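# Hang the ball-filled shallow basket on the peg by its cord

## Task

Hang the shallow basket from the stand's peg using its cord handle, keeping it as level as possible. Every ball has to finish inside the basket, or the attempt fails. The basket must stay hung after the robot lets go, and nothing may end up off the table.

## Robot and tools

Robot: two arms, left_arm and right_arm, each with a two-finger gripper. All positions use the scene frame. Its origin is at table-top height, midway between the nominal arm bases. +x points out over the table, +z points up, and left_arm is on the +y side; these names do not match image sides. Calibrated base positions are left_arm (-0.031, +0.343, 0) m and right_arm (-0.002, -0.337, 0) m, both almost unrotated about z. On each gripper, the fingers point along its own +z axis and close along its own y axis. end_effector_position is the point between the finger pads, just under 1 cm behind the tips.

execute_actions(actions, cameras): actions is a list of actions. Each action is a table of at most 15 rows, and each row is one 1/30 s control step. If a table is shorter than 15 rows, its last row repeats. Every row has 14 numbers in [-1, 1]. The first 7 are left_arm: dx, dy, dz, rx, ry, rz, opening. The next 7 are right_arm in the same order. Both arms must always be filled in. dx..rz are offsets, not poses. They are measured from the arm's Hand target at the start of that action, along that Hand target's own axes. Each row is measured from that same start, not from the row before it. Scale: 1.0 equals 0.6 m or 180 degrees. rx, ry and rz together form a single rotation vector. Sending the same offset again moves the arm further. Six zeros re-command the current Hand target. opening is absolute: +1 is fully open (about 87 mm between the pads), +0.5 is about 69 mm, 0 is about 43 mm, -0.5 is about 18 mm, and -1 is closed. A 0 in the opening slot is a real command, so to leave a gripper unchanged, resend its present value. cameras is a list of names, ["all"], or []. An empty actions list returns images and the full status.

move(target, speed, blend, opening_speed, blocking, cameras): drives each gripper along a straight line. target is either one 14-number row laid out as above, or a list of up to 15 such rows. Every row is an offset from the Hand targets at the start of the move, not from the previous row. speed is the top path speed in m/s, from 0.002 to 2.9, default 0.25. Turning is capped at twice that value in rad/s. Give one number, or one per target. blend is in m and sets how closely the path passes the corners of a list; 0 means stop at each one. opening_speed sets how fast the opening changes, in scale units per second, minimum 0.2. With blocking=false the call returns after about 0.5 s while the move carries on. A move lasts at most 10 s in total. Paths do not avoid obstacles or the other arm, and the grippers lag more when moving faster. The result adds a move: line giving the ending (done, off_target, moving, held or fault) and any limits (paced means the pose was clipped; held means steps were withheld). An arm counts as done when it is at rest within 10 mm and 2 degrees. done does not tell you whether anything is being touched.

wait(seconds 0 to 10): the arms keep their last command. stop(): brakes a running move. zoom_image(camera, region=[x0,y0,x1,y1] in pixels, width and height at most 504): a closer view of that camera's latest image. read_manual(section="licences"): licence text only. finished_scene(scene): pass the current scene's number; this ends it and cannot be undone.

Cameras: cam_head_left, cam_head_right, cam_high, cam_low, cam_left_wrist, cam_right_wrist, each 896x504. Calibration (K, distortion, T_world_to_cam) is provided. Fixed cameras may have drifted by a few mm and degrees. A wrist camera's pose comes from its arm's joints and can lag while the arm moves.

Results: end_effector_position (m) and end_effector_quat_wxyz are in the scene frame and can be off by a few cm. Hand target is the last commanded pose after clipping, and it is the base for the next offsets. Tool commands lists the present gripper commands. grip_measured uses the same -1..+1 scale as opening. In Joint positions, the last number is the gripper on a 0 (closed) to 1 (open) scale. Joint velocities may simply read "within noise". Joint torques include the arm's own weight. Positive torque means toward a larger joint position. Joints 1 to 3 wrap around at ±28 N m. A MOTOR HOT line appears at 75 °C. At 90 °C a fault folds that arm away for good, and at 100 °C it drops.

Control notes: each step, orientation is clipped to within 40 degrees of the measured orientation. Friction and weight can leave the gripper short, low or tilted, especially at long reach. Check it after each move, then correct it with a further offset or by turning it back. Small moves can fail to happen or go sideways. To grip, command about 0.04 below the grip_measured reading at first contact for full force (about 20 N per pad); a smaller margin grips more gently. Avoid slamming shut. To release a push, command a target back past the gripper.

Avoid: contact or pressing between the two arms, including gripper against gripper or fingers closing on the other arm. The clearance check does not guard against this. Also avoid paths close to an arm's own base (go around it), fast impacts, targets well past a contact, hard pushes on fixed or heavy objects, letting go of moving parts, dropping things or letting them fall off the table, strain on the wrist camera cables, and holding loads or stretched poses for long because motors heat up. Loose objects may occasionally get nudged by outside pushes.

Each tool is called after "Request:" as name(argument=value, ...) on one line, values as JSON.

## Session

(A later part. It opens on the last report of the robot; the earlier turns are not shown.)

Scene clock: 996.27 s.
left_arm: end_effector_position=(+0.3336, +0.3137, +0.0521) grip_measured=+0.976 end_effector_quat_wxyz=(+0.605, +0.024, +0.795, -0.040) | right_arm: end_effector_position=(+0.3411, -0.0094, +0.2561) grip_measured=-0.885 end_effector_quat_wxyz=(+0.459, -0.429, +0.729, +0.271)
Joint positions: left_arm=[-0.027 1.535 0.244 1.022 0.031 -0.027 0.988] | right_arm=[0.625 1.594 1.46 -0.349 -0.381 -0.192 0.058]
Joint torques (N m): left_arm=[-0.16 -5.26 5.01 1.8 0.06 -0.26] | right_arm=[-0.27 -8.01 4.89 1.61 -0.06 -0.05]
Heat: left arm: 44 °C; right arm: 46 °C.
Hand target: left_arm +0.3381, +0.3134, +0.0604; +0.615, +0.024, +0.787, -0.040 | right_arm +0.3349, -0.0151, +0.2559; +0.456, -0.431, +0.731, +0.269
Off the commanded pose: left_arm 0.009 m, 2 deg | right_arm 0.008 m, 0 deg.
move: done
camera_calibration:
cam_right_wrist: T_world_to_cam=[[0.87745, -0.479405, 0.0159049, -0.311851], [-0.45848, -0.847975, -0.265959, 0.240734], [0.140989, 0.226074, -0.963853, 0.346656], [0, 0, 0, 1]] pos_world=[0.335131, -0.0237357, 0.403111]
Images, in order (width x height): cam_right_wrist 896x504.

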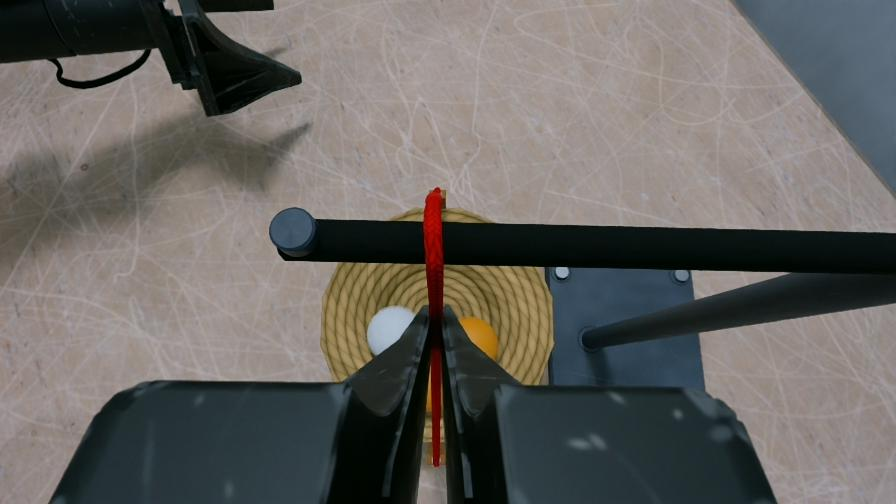

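Request:
wait(seconds=0.5, cameras=["cam_head_left", "cam_head_right"])

Request:
zoom_image(camera="cam_head_left", region=[370, 235, 410, 275])

Request:
zoom_image(camera="cam_head_left", region=[450, 270, 490, 310])

Request:
zoom_image(camera="cam_head_right", region=[372, 235, 412, 275])

Request:
zoom_image(camera="cam_head_right", region=[444, 274, 484, 314])

Scene clock: 1008.60 s.
left_arm: end_effector_position=(+0.3336, +0.3137, +0.0521) grip_measured=+0.976 end_effector_quat_wxyz=(+0.605, +0.024, +0.795, -0.040) | right_arm: end_effector_position=(+0.3411, -0.0094, +0.2561) grip_measured=-0.885 end_effector_quat_wxyz=(+0.459, -0.429, +0.729, +0.271)
Joint positions: left_arm=[-0.027 1.535 0.244 1.022 0.031 -0.027 0.988] | right_arm=[0.625 1.594 1.459 -0.349 -0.381 -0.192 0.058]
Joint torques (N m): left_arm=[-0.23 -5.31 5.19 1.79 0.09 -0.28] | right_arm=[-0.27 -8.06 4.85 1.62 -0.07 -0.04]
Heat: left arm: 44 °C; right arm: 45 °C.
Hand target: left_arm +0.3381, +0.3134, +0.0604; +0.615, +0.024, +0.787, -0.040 | right_arm +0.3349, -0.0151, +0.2558; +0.456, -0.431, +0.731, +0.269
Tool commands: left_gripper/opening=+1.0 right_gripper/opening=-1.0
Off the commanded pose: left_arm 0.009 m, 2 deg | right_arm 0.008 m, 0 deg.
wait: 0.50 s; at rest from the start
Images, in order (width x height): cam_head_left 896x504, cam_head_right 896x504.

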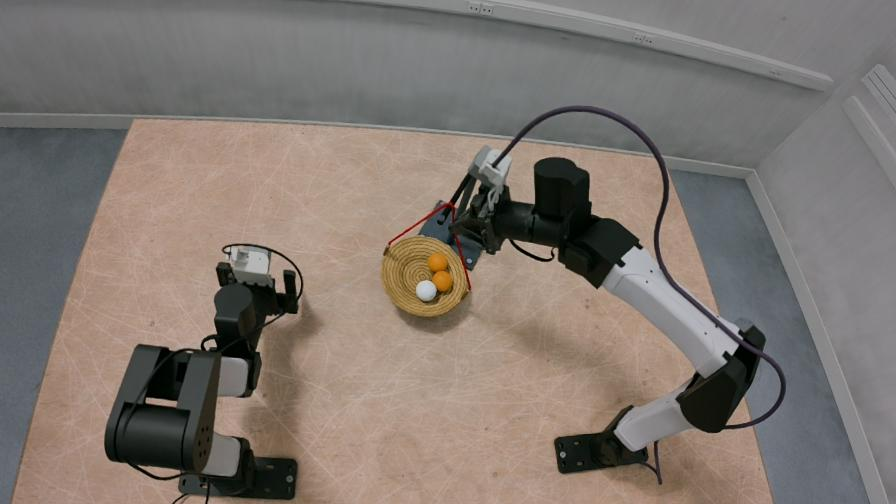

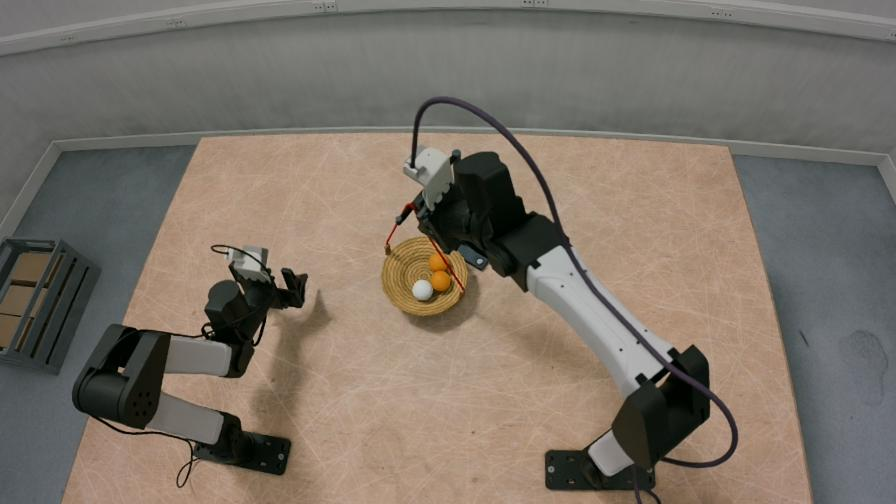

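Scaled by 12.600 from the camera's 896x504 image, which has a finer 1280x720 frame.

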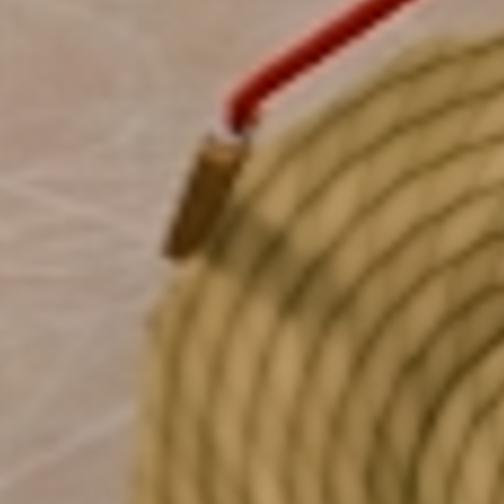

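Scaled by 12.600 from the camera's 896x504 image, which has a finer 1280x720 frame.

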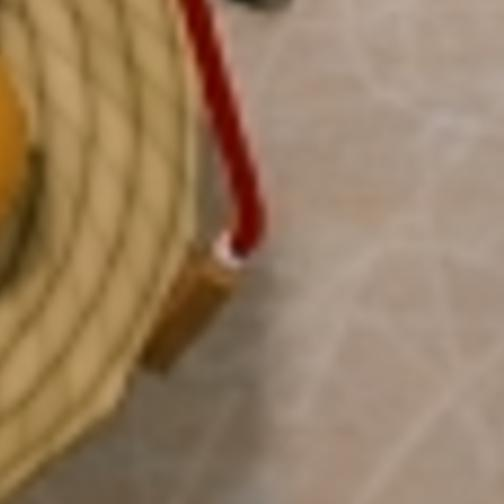

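Scaled by 12.600 from the camera's 896x504 image, which has a finer 1280x720 frame.

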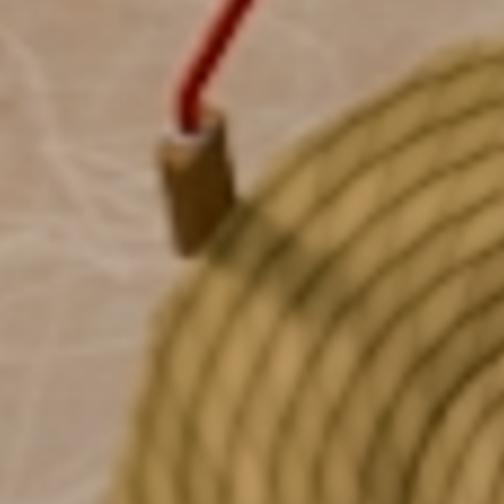

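Scaled by 12.600 from the camera's 896x504 image, which has a finer 1280x720 frame.

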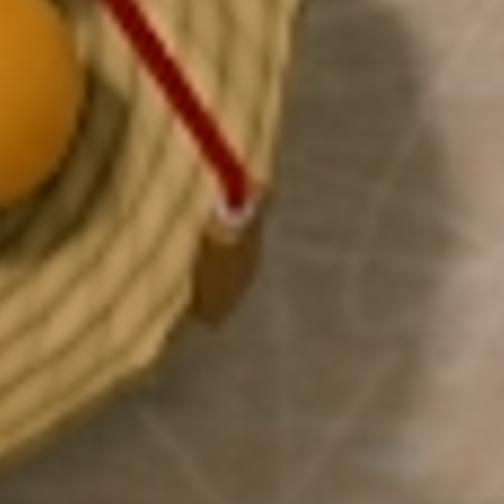

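Request:
move(target=[0,0,0,0,0,0,1.0, -0.01497,0,-0.00733,0,0,0,-1.0], speed=0.03, cameras=["cam_right_wrist", "cam_head_left", "cam_head_right"])

Scene clock: 1031.53 s.
left_arm: end_effector_position=(+0.3336, +0.3137, +0.0521) grip_measured=+0.976 end_effector_quat_wxyz=(+0.605, +0.024, +0.795, -0.040) | right_arm: end_effector_position=(+0.3397, -0.0104, +0.2538) grip_measured=-0.885 end_effector_quat_wxyz=(+0.454, -0.430, +0.732, +0.270)
Joint positions: left_arm=[-0.027 1.535 0.244 1.022 0.031 -0.027 0.988] | right_arm=[0.625 1.594 1.459 -0.36 -0.381 -0.192 0.058]
Joint torques (N m): left_arm=[-0.23 -5.33 4.97 1.8 0.04 -0.27] | right_arm=[-0.25 -7.72 8.25 1.37 -0.09 -0.04]
Heat: left arm: 44 °C; right arm: 45 °C.
Hand target: left_arm +0.3381, +0.3134, +0.0604; +0.615, +0.024, +0.787, -0.040 | right_arm +0.3349, -0.0152, +0.2657; +0.456, -0.431, +0.731, +0.269
Off the commanded pose: left_arm 0.009 m, 2 deg | right_arm 0.014 m, 0 deg.
move: off_target (right_arm)
camera_calibration:
cam_right_wrist: T_world_to_cam=[[0.877556, -0.479347, 0.011082, -0.309919], [-0.460922, -0.849741, -0.255913, 0.236903], [0.132088, 0.21947, -0.966636, 0.348477], [0, 0, 0, 1]] pos_world=[0.335135, -0.0237322, 0.400912]
Images, in order (width x height): cam_head_left 896x504, cam_head_right 896x504, cam_right_wrist 896x504.

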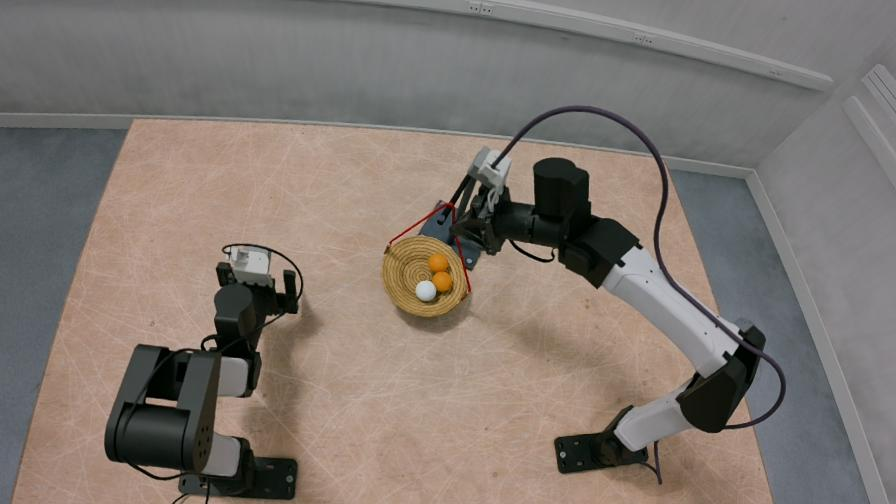

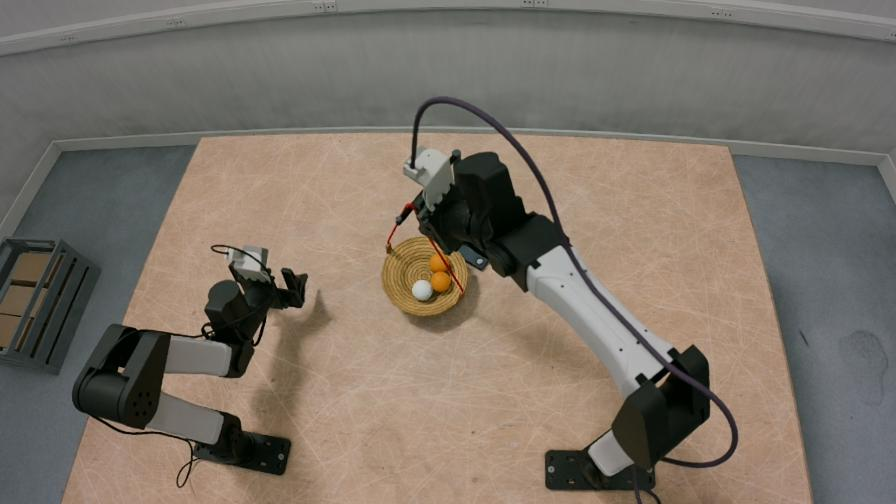

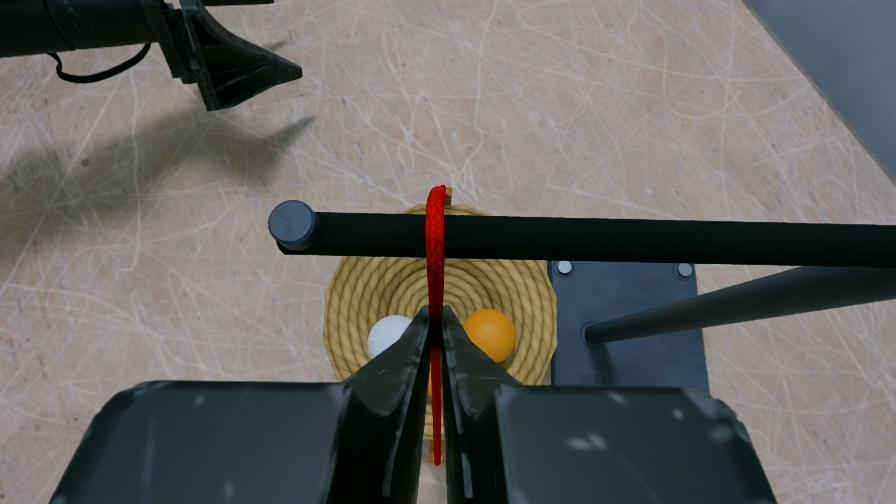

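Request:
move(target=[0,0,0,0,0,0,1.0, -0.00898,0,-0.0044,0,0,0,-1.0], speed=0.03, cameras=["cam_right_wrist"])

Scene clock: 1037.77 s.
left_arm: end_effector_position=(+0.3336, +0.3137, +0.0521) grip_measured=+0.976 end_effector_quat_wxyz=(+0.605, +0.024, +0.795, -0.040) | right_arm: end_effector_position=(+0.3367, -0.0126, +0.2555) grip_measured=-0.885 end_effector_quat_wxyz=(+0.446, -0.430, +0.737, +0.269)
Joint positions: left_arm=[-0.027 1.535 0.244 1.022 0.031 -0.027 0.988] | right_arm=[0.625 1.594 1.481 -0.402 -0.381 -0.192 0.058]
Joint torques (N m): left_arm=[-0.21 -5.3 5.15 1.77 0.1 -0.26] | right_arm=[-0.28 -7.47 8.66 1.47 -0.09 -0.04]
Heat: left arm: 44 °C; right arm: 45 °C.
Hand target: left_arm +0.3381, +0.3134, +0.0604; +0.615, +0.024, +0.787, -0.040 | right_arm +0.3349, -0.0151, +0.2718; +0.456, -0.431, +0.731, +0.269
Off the commanded pose: left_arm 0.009 m, 2 deg | right_arm 0.017 m, 1 deg.
move: off_target (right_arm)
camera_calibration:
cam_right_wrist: T_world_to_cam=[[0.877667, -0.479263, 0.0026518, -0.306249], [-0.464923, -0.852725, -0.238132, 0.230863], [0.116389, 0.207768, -0.971229, 0.357202], [0, 0, 0, 1]] pos_world=[0.334544, -0.0241261, 0.402713]
Images, in order (width x height): cam_right_wrist 896x504.

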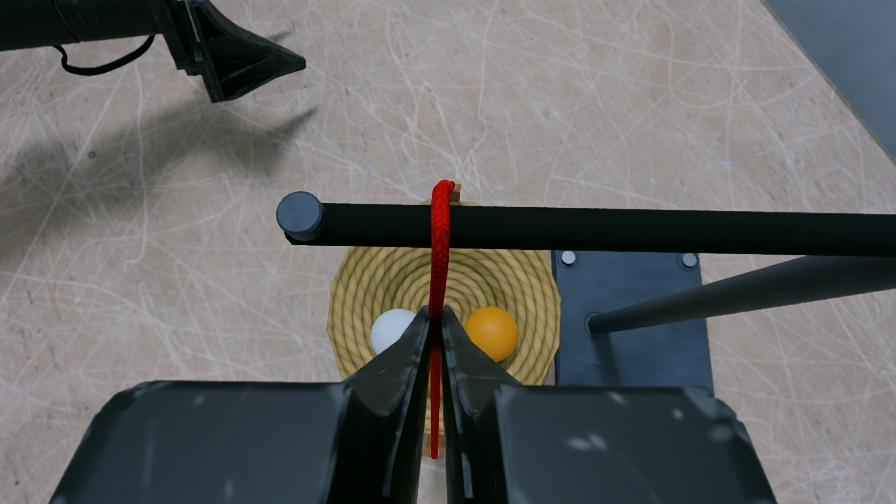

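Request:
move(target=[0,0,0,0,0,0,1.0, -0.01045,0,-0.0014,0,0,0,-1.0], speed=0.03, cameras=["cam_right_wrist"])

Scene clock: 1045.00 s.
left_arm: end_effector_position=(+0.3336, +0.3137, +0.0521) grip_measured=+0.976 end_effector_quat_wxyz=(+0.605, +0.024, +0.795, -0.040) | right_arm: end_effector_position=(+0.3340, -0.0146, +0.2599) grip_measured=-0.885 end_effector_quat_wxyz=(+0.439, -0.431, +0.741, +0.268)
Joint positions: left_arm=[-0.027 1.535 0.244 1.022 0.031 -0.027 0.988] | right_arm=[0.625 1.594 1.51 -0.447 -0.381 -0.192 0.058]
Joint torques (N m): left_arm=[-0.13 -5.31 5.07 1.82 0.08 -0.31] | right_arm=[-0.06 -6.68 9.03 1.7 -0.05 -0.03]
Heat: left arm: 44 °C; right arm: 45 °C.
Hand target: left_arm +0.3381, +0.3134, +0.0604; +0.615, +0.024, +0.787, -0.040 | right_arm +0.3359, -0.0134, +0.2779; +0.456, -0.431, +0.731, +0.269
Off the commanded pose: left_arm 0.009 m, 2 deg | right_arm 0.018 m, 2 deg.
move: off_target (right_arm)
camera_calibration:
cam_right_wrist: T_world_to_cam=[[0.877666, -0.479258, -0.00369522, -0.303224], [-0.467743, -0.854846, -0.22462, 0.226335], [0.104492, 0.19887, -0.974439, 0.366975], [0, 0, 0, 1]] pos_world=[0.33365, -0.0248214, 0.407314]
Images, in order (width x height): cam_right_wrist 896x504.

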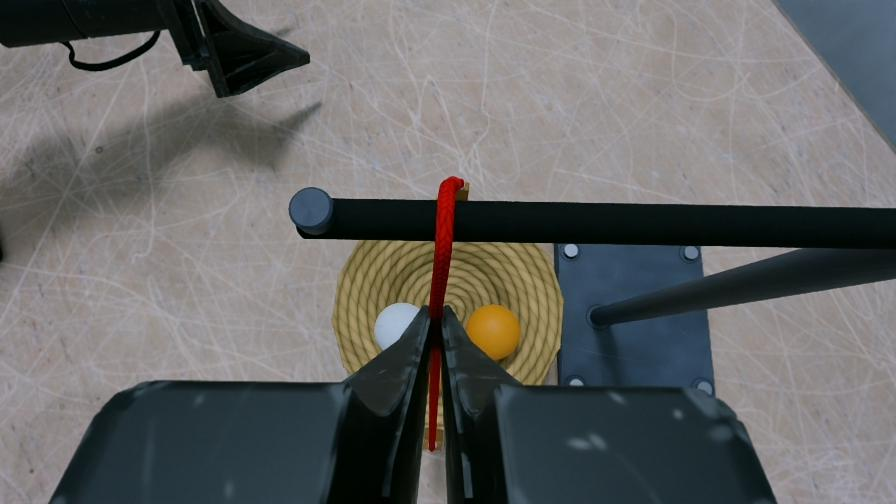

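Request:
move(target=[0,0,0,0,0,0,1.0, -0.01185,-0.0034,0.00903,0,0,0,-1.0], speed=0.03, cameras=["cam_right_wrist", "cam_head_left", "cam_head_right"])

Request:
zoom_image(camera="cam_head_left", region=[370, 225, 410, 265])

Request:
zoom_image(camera="cam_head_left", region=[450, 270, 490, 310])

Request:
zoom_image(camera="cam_head_right", region=[372, 225, 412, 265])

Request:
zoom_image(camera="cam_head_right", region=[444, 274, 484, 314])

Scene clock: 1055.70 s.
left_arm: end_effector_position=(+0.3336, +0.3137, +0.0521) grip_measured=+0.976 end_effector_quat_wxyz=(+0.605, +0.024, +0.795, -0.040) | right_arm: end_effector_position=(+0.3375, -0.0120, +0.2769) grip_measured=-0.885 end_effector_quat_wxyz=(+0.452, -0.430, +0.734, +0.270)
Joint positions: left_arm=[-0.027 1.535 0.244 1.022 0.031 -0.027 0.988] | right_arm=[0.625 1.601 1.563 -0.463 -0.381 -0.192 0.058]
Joint torques (N m): left_arm=[-0.2 -5.37 4.98 1.79 0.1 -0.24] | right_arm=[0.35 -4.57 8.96 1.71 -0.02 0]
Heat: left arm: 44 °C; right arm: 44 °C.
Hand target: left_arm +0.3381, +0.3134, +0.0604; +0.615, +0.024, +0.787, -0.040 | right_arm +0.3416, -0.0074, +0.2818; +0.456, -0.431, +0.731, +0.269
Off the commanded pose: left_arm 0.009 m, 2 deg | right_arm 0.008 m, 1 deg.
move: done
camera_calibration:
cam_right_wrist: T_world_to_cam=[[0.877629, -0.479261, 0.00874145, -0.308377], [-0.46202, -0.850633, -0.250921, 0.239288], [0.127692, 0.216177, -0.967968, 0.373229], [0, 0, 0, 1]] pos_world=[0.333538, -0.0249305, 0.424012]
Images, in order (width x height): cam_head_left 896x504, cam_head_right 896x504, cam_right_wrist 896x504.

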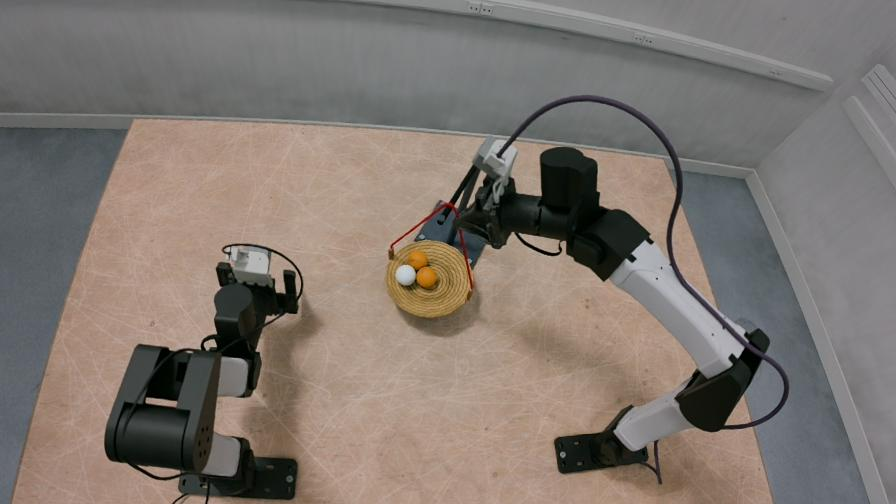

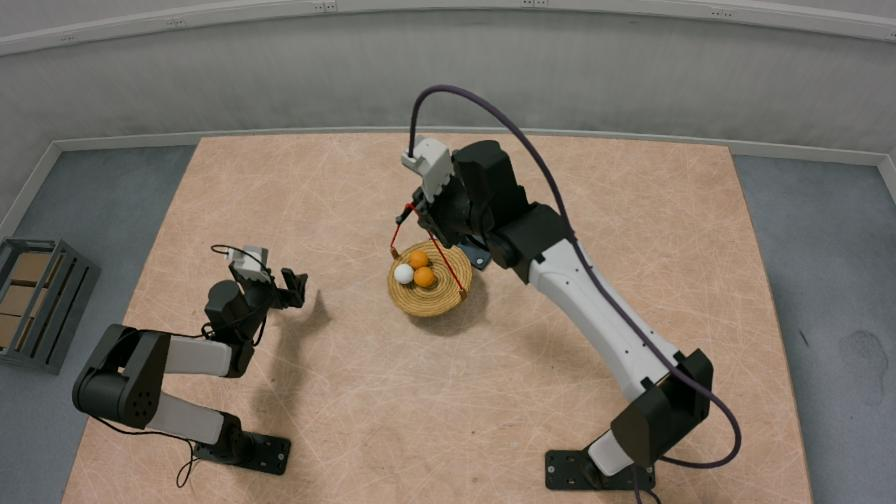

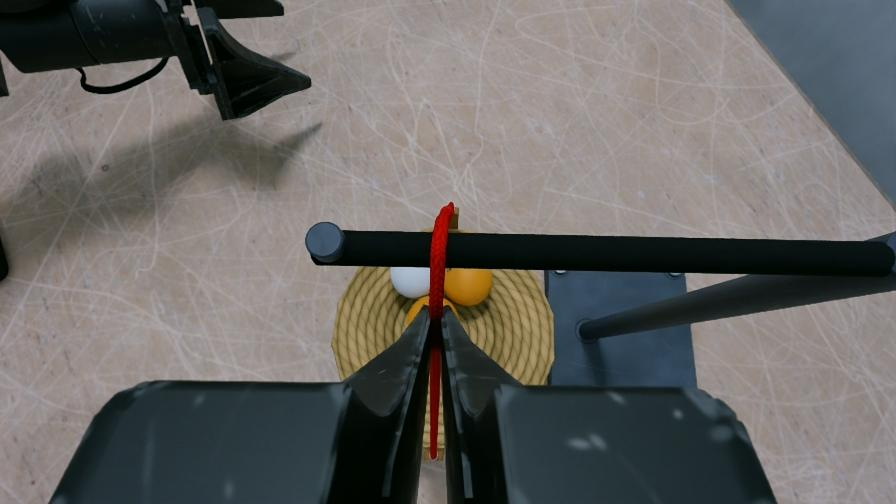

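Scaled by 12.600 from the camera's 896x504 image, which has a finer 1280x720 frame.

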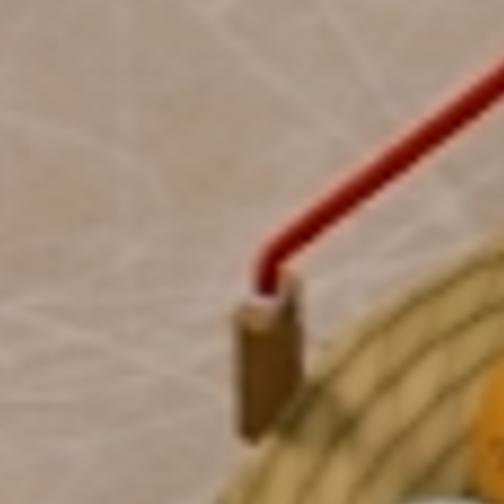

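Scaled by 12.600 from the camera's 896x504 image, which has a finer 1280x720 frame.

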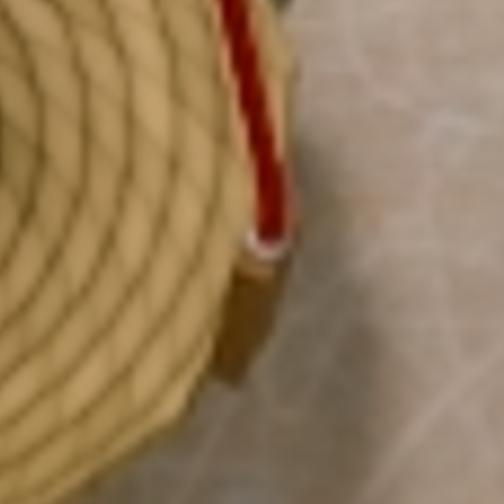

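Scaled by 12.600 from the camera's 896x504 image, which has a finer 1280x720 frame.

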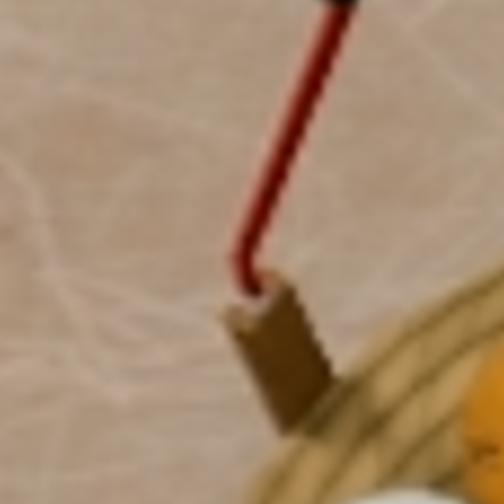

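Scaled by 12.600 from the camera's 896x504 image, which has a finer 1280x720 frame.

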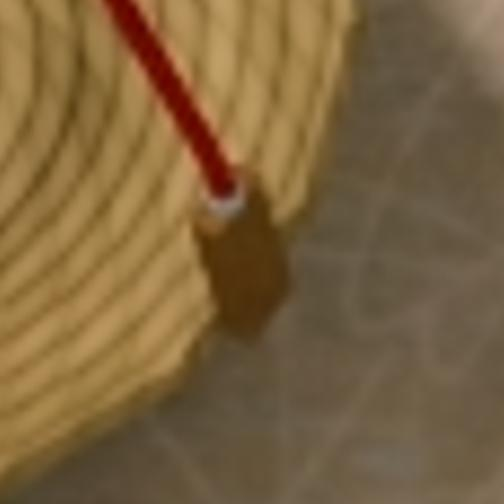

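Request:
move(target=[0,0,0,0,0,0,1.0, 0.00667,0,0,0,0.0051,0,-1.0], speed=0.03, cameras=[])

Scene clock: 1092.23 s.
left_arm: end_effector_position=(+0.3336, +0.3137, +0.0521) grip_measured=+0.976 end_effector_quat_wxyz=(+0.605, +0.024, +0.795, -0.040) | right_arm: end_effector_position=(+0.3367, -0.0126, +0.2757) grip_measured=-0.885 end_effector_quat_wxyz=(+0.449, -0.430, +0.735, +0.270)
Joint positions: left_arm=[-0.027 1.535 0.244 1.022 0.031 -0.027 0.988] | right_arm=[0.625 1.601 1.563 -0.469 -0.381 -0.192 0.058]
Joint torques (N m): left_arm=[-0.18 -5.24 5.09 1.81 0.12 -0.25] | right_arm=[0.39 -4.36 9.1 1.62 0.01 -0.07]
Heat: left arm: 45 °C; right arm: 45 °C.
Hand target: left_arm +0.3381, +0.3134, +0.0604; +0.615, +0.024, +0.787, -0.040 | right_arm +0.3407, -0.0089, +0.2783; +0.450, -0.433, +0.734, +0.266
Off the commanded pose: left_arm 0.009 m, 2 deg | right_arm 0.006 m, 1 deg.
move: done
No camera images: "cameras" was empty.

Request:
move(target=[0,0,0,0,0,0,1.0, 0.00667,0,0,0,0.0051,0,-1.0], speed=0.03, cameras=[])

Request:
move(target=[0,0,0,0,0,0,1.0, 0.00333,0,0,0,0.0026,0,-1.0], speed=0.03, cameras=["cam_right_wrist", "cam_head_left", "cam_head_right"])

Scene clock: 1097.70 s.
left_arm: end_effector_position=(+0.3336, +0.3137, +0.0521) grip_measured=+0.976 end_effector_quat_wxyz=(+0.605, +0.024, +0.795, -0.040) | right_arm: end_effector_position=(+0.3358, -0.0133, +0.2756) grip_measured=-0.885 end_effector_quat_wxyz=(+0.447, -0.430, +0.737, +0.269)
Joint positions: left_arm=[-0.027 1.535 0.244 1.022 0.031 -0.027 0.988] | right_arm=[0.625 1.601 1.568 -0.48 -0.381 -0.193 0.058]
Joint torques (N m): left_arm=[-0.27 -5.23 5.16 1.8 0.07 -0.29] | right_arm=[0.39 -4.21 8.76 1.59 0.04 -0.15]
Heat: left arm: 45 °C; right arm: 45 °C.
Hand target: left_arm +0.3381, +0.3134, +0.0604; +0.615, +0.024, +0.787, -0.040 | right_arm +0.3398, -0.0105, +0.2746; +0.444, -0.435, +0.738, +0.262
Off the commanded pose: left_arm 0.009 m, 2 deg | right_arm 0.005 m, 1 deg.
move: done
No camera images: "cameras" was empty.

Scene clock: 1098.40 s.
left_arm: end_effector_position=(+0.3336, +0.3137, +0.0521) grip_measured=+0.976 end_effector_quat_wxyz=(+0.605, +0.024, +0.795, -0.040) | right_arm: end_effector_position=(+0.3356, -0.0137, +0.2751) grip_measured=-0.885 end_effector_quat_wxyz=(+0.446, -0.431, +0.737, +0.268)
Joint positions: left_arm=[-0.027 1.535 0.244 1.022 0.031 -0.027 0.988] | right_arm=[0.625 1.601 1.568 -0.483 -0.38 -0.195 0.058]
Joint torques (N m): left_arm=[-0.28 -5.29 5.03 1.77 0.08 -0.28] | right_arm=[0.39 -4.12 8.83 1.52 0.05 -0.13]
Heat: left arm: 45 °C; right arm: 45 °C.
Hand target: left_arm +0.3381, +0.3134, +0.0604; +0.615, +0.024, +0.787, -0.040 | right_arm +0.3394, -0.0113, +0.2728; +0.441, -0.436, +0.740, +0.261
Off the commanded pose: left_arm 0.009 m, 2 deg | right_arm 0.005 m, 1 deg.
move: done
camera_calibration:
cam_right_wrist: T_world_to_cam=[[0.878005, -0.478622, 0.0053903, -0.306755], [-0.463832, -0.853546, -0.237317, 0.233408], [0.118186, 0.205865, -0.971417, 0.376119], [0, 0, 0, 1]] pos_world=[0.333143, -0.0250248, 0.422414]
Images, in order (width x height): cam_head_left 896x504, cam_head_right 896x504, cam_right_wrist 896x504.

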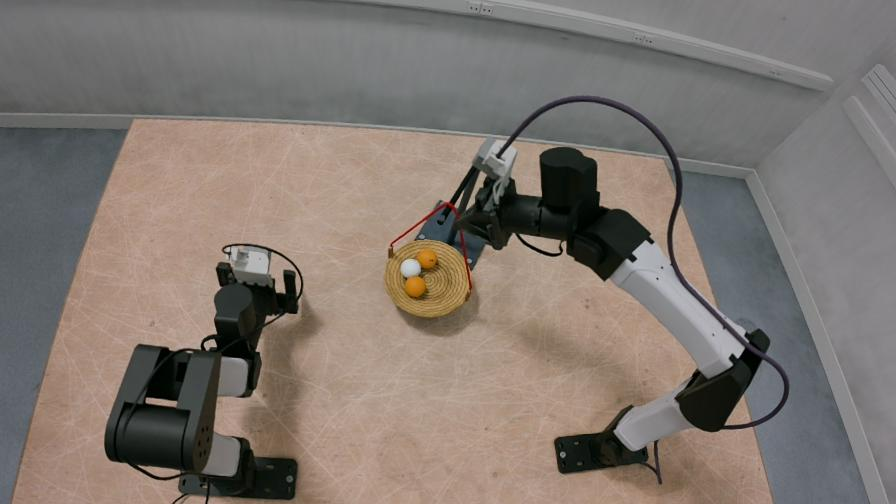

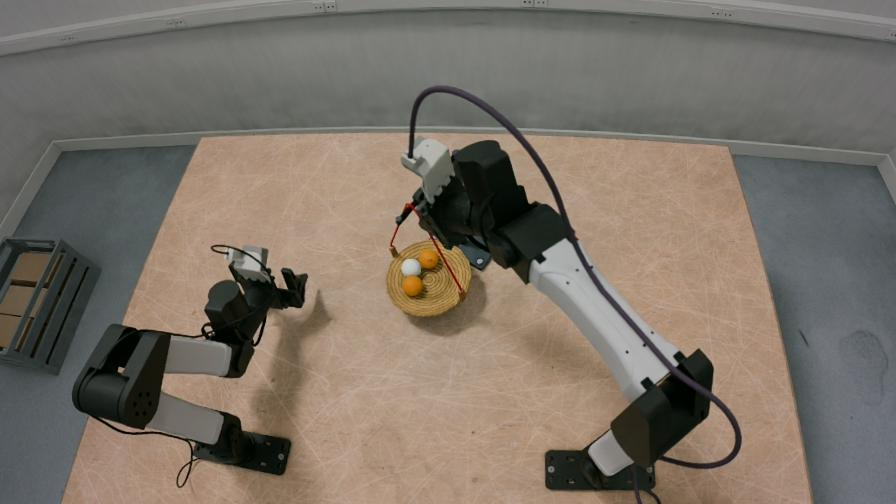

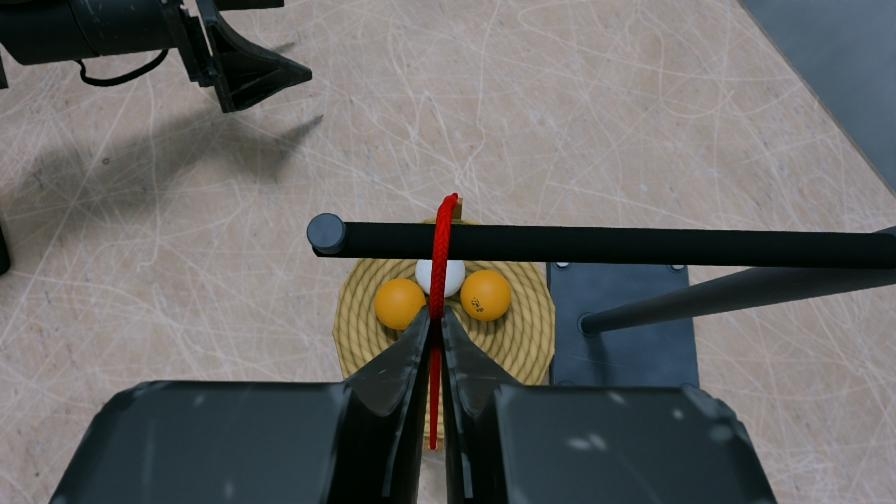

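Request:
move(target=[0,0,0,0,0,0,1.0, 0.0117,0,0,0,0.009,0,-1.0], speed=0.03, cameras=["cam_right_wrist", "cam_head_left", "cam_head_right"])

Request:
zoom_image(camera="cam_head_left", region=[370, 230, 410, 270])

Request:
zoom_image(camera="cam_head_left", region=[450, 270, 490, 310])

Request:
zoom_image(camera="cam_head_right", region=[372, 230, 412, 270])

Request:
zoom_image(camera="cam_head_right", region=[444, 274, 484, 314])

Scene clock: 1106.17 s.
left_arm: end_effector_position=(+0.3336, +0.3137, +0.0521) grip_measured=+0.976 end_effector_quat_wxyz=(+0.605, +0.024, +0.795, -0.040) | right_arm: end_effector_position=(+0.3367, -0.0145, +0.2735) grip_measured=-0.885 end_effector_quat_wxyz=(+0.444, -0.434, +0.738, +0.263)
Joint positions: left_arm=[-0.027 1.535 0.244 1.022 0.031 -0.027 0.988] | right_arm=[0.625 1.607 1.576 -0.495 -0.375 -0.206 0.058]
Joint torques (N m): left_arm=[-0.21 -5.29 5.16 1.77 0.06 -0.25] | right_arm=[0.36 -4.31 8.44 1.36 0.06 -0.12]
Heat: left arm: 45 °C; right arm: 45 °C.
Hand target: left_arm +0.3381, +0.3134, +0.0604; +0.615, +0.024, +0.787, -0.040 | right_arm +0.3378, -0.0142, +0.2667; +0.431, -0.440, +0.746, +0.254
Off the commanded pose: left_arm 0.009 m, 2 deg | right_arm 0.007 m, 2 deg.
move: done
camera_calibration:
cam_right_wrist: T_world_to_cam=[[0.878319, -0.477901, 0.0128992, -0.310168], [-0.462824, -0.856751, -0.227536, 0.229839], [0.119791, 0.193879, -0.973684, 0.374477], [0, 0, 0, 1]] pos_world=[0.333942, -0.0239182, 0.42092]
Images, in order (width x height): cam_head_left 896x504, cam_head_right 896x504, cam_right_wrist 896x504.

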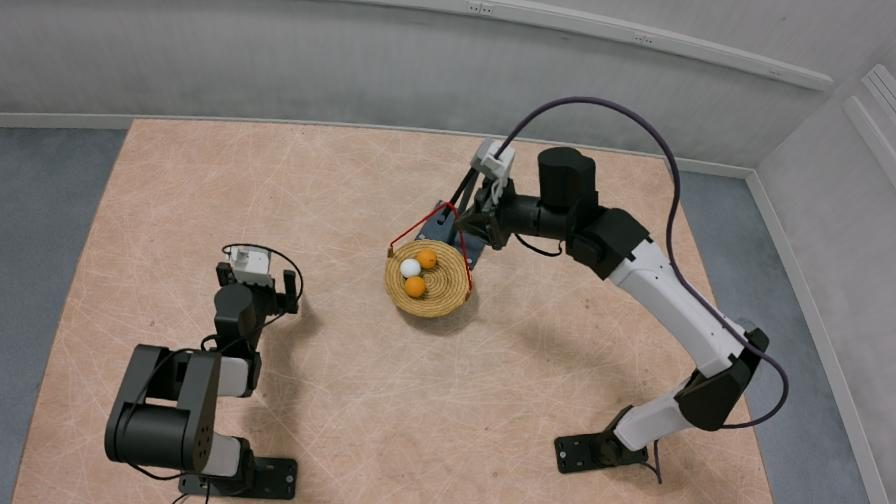

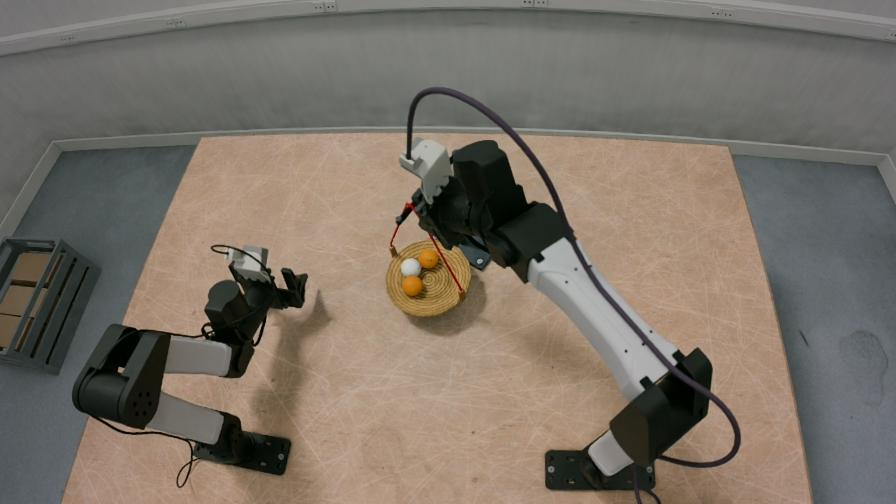

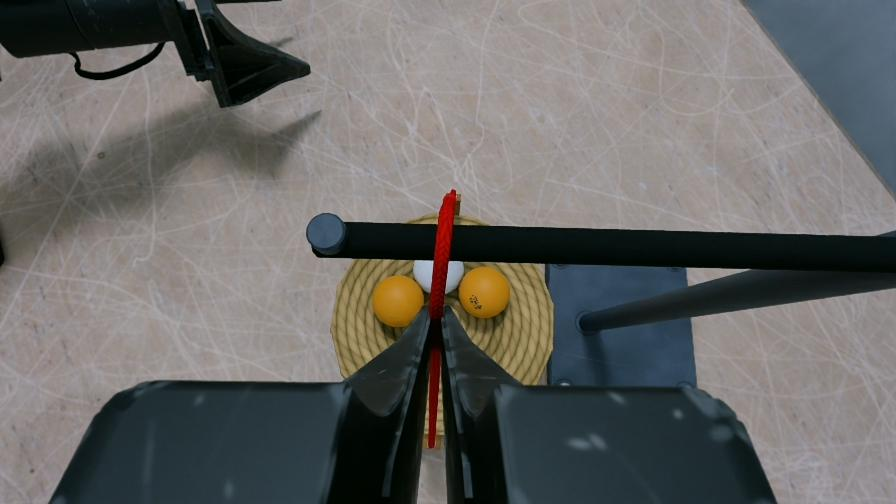

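Scaled by 12.600 from the camera's 896x504 image, which has a finer 1280x720 frame.

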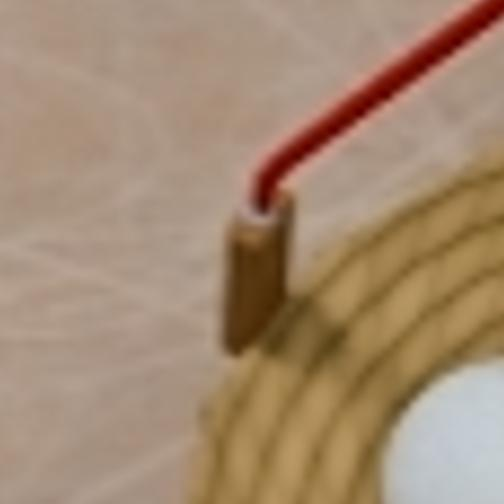

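Scaled by 12.600 from the camera's 896x504 image, which has a finer 1280x720 frame.

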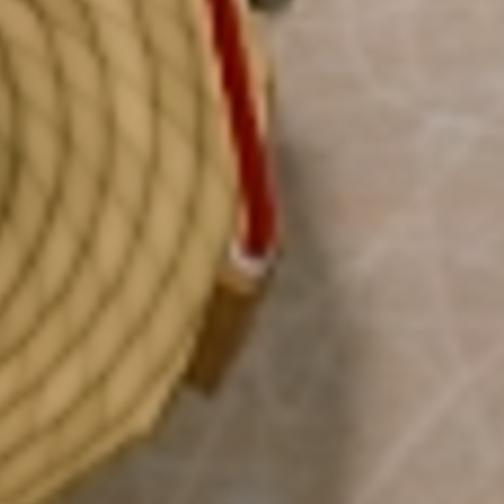

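Scaled by 12.600 from the camera's 896x504 image, which has a finer 1280x720 frame.

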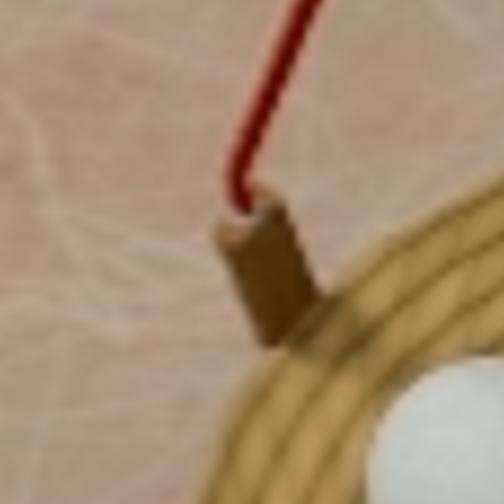

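Scaled by 12.600 from the camera's 896x504 image, which has a finer 1280x720 frame.

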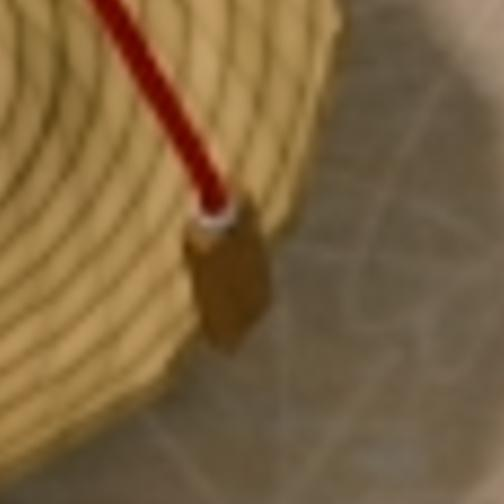

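Request:
move(target=[0,0,0,0,0,0,1.0, 0.0083,0,0,0,0.0064,0,-1.0], speed=0.03, cameras=[])

Scene clock: 1122.63 s.
left_arm: end_effector_position=(+0.3336, +0.3137, +0.0521) grip_measured=+0.976 end_effector_quat_wxyz=(+0.605, +0.024, +0.795, -0.040) | right_arm: end_effector_position=(+0.3350, -0.0170, +0.2696) grip_measured=-0.885 end_effector_quat_wxyz=(+0.437, -0.437, +0.742, +0.259)
Joint positions: left_arm=[-0.027 1.535 0.244 1.022 0.031 -0.027 0.988] | right_arm=[0.625 1.607 1.576 -0.515 -0.371 -0.214 0.058]
Joint torques (N m): left_arm=[-0.09 -5.39 5.08 1.78 0.09 -0.27] | right_arm=[0.42 -4.08 8.46 1.37 0.05 -0.13]
Heat: left arm: 45 °C; right arm: 45 °C.
Hand target: left_arm +0.3381, +0.3134, +0.0604; +0.615, +0.024, +0.787, -0.040 | right_arm +0.3365, -0.0164, +0.2624; +0.423, -0.442, +0.750, +0.250
Off the commanded pose: left_arm 0.009 m, 2 deg | right_arm 0.007 m, 2 deg.
move: done
No camera images: "cameras" was empty.


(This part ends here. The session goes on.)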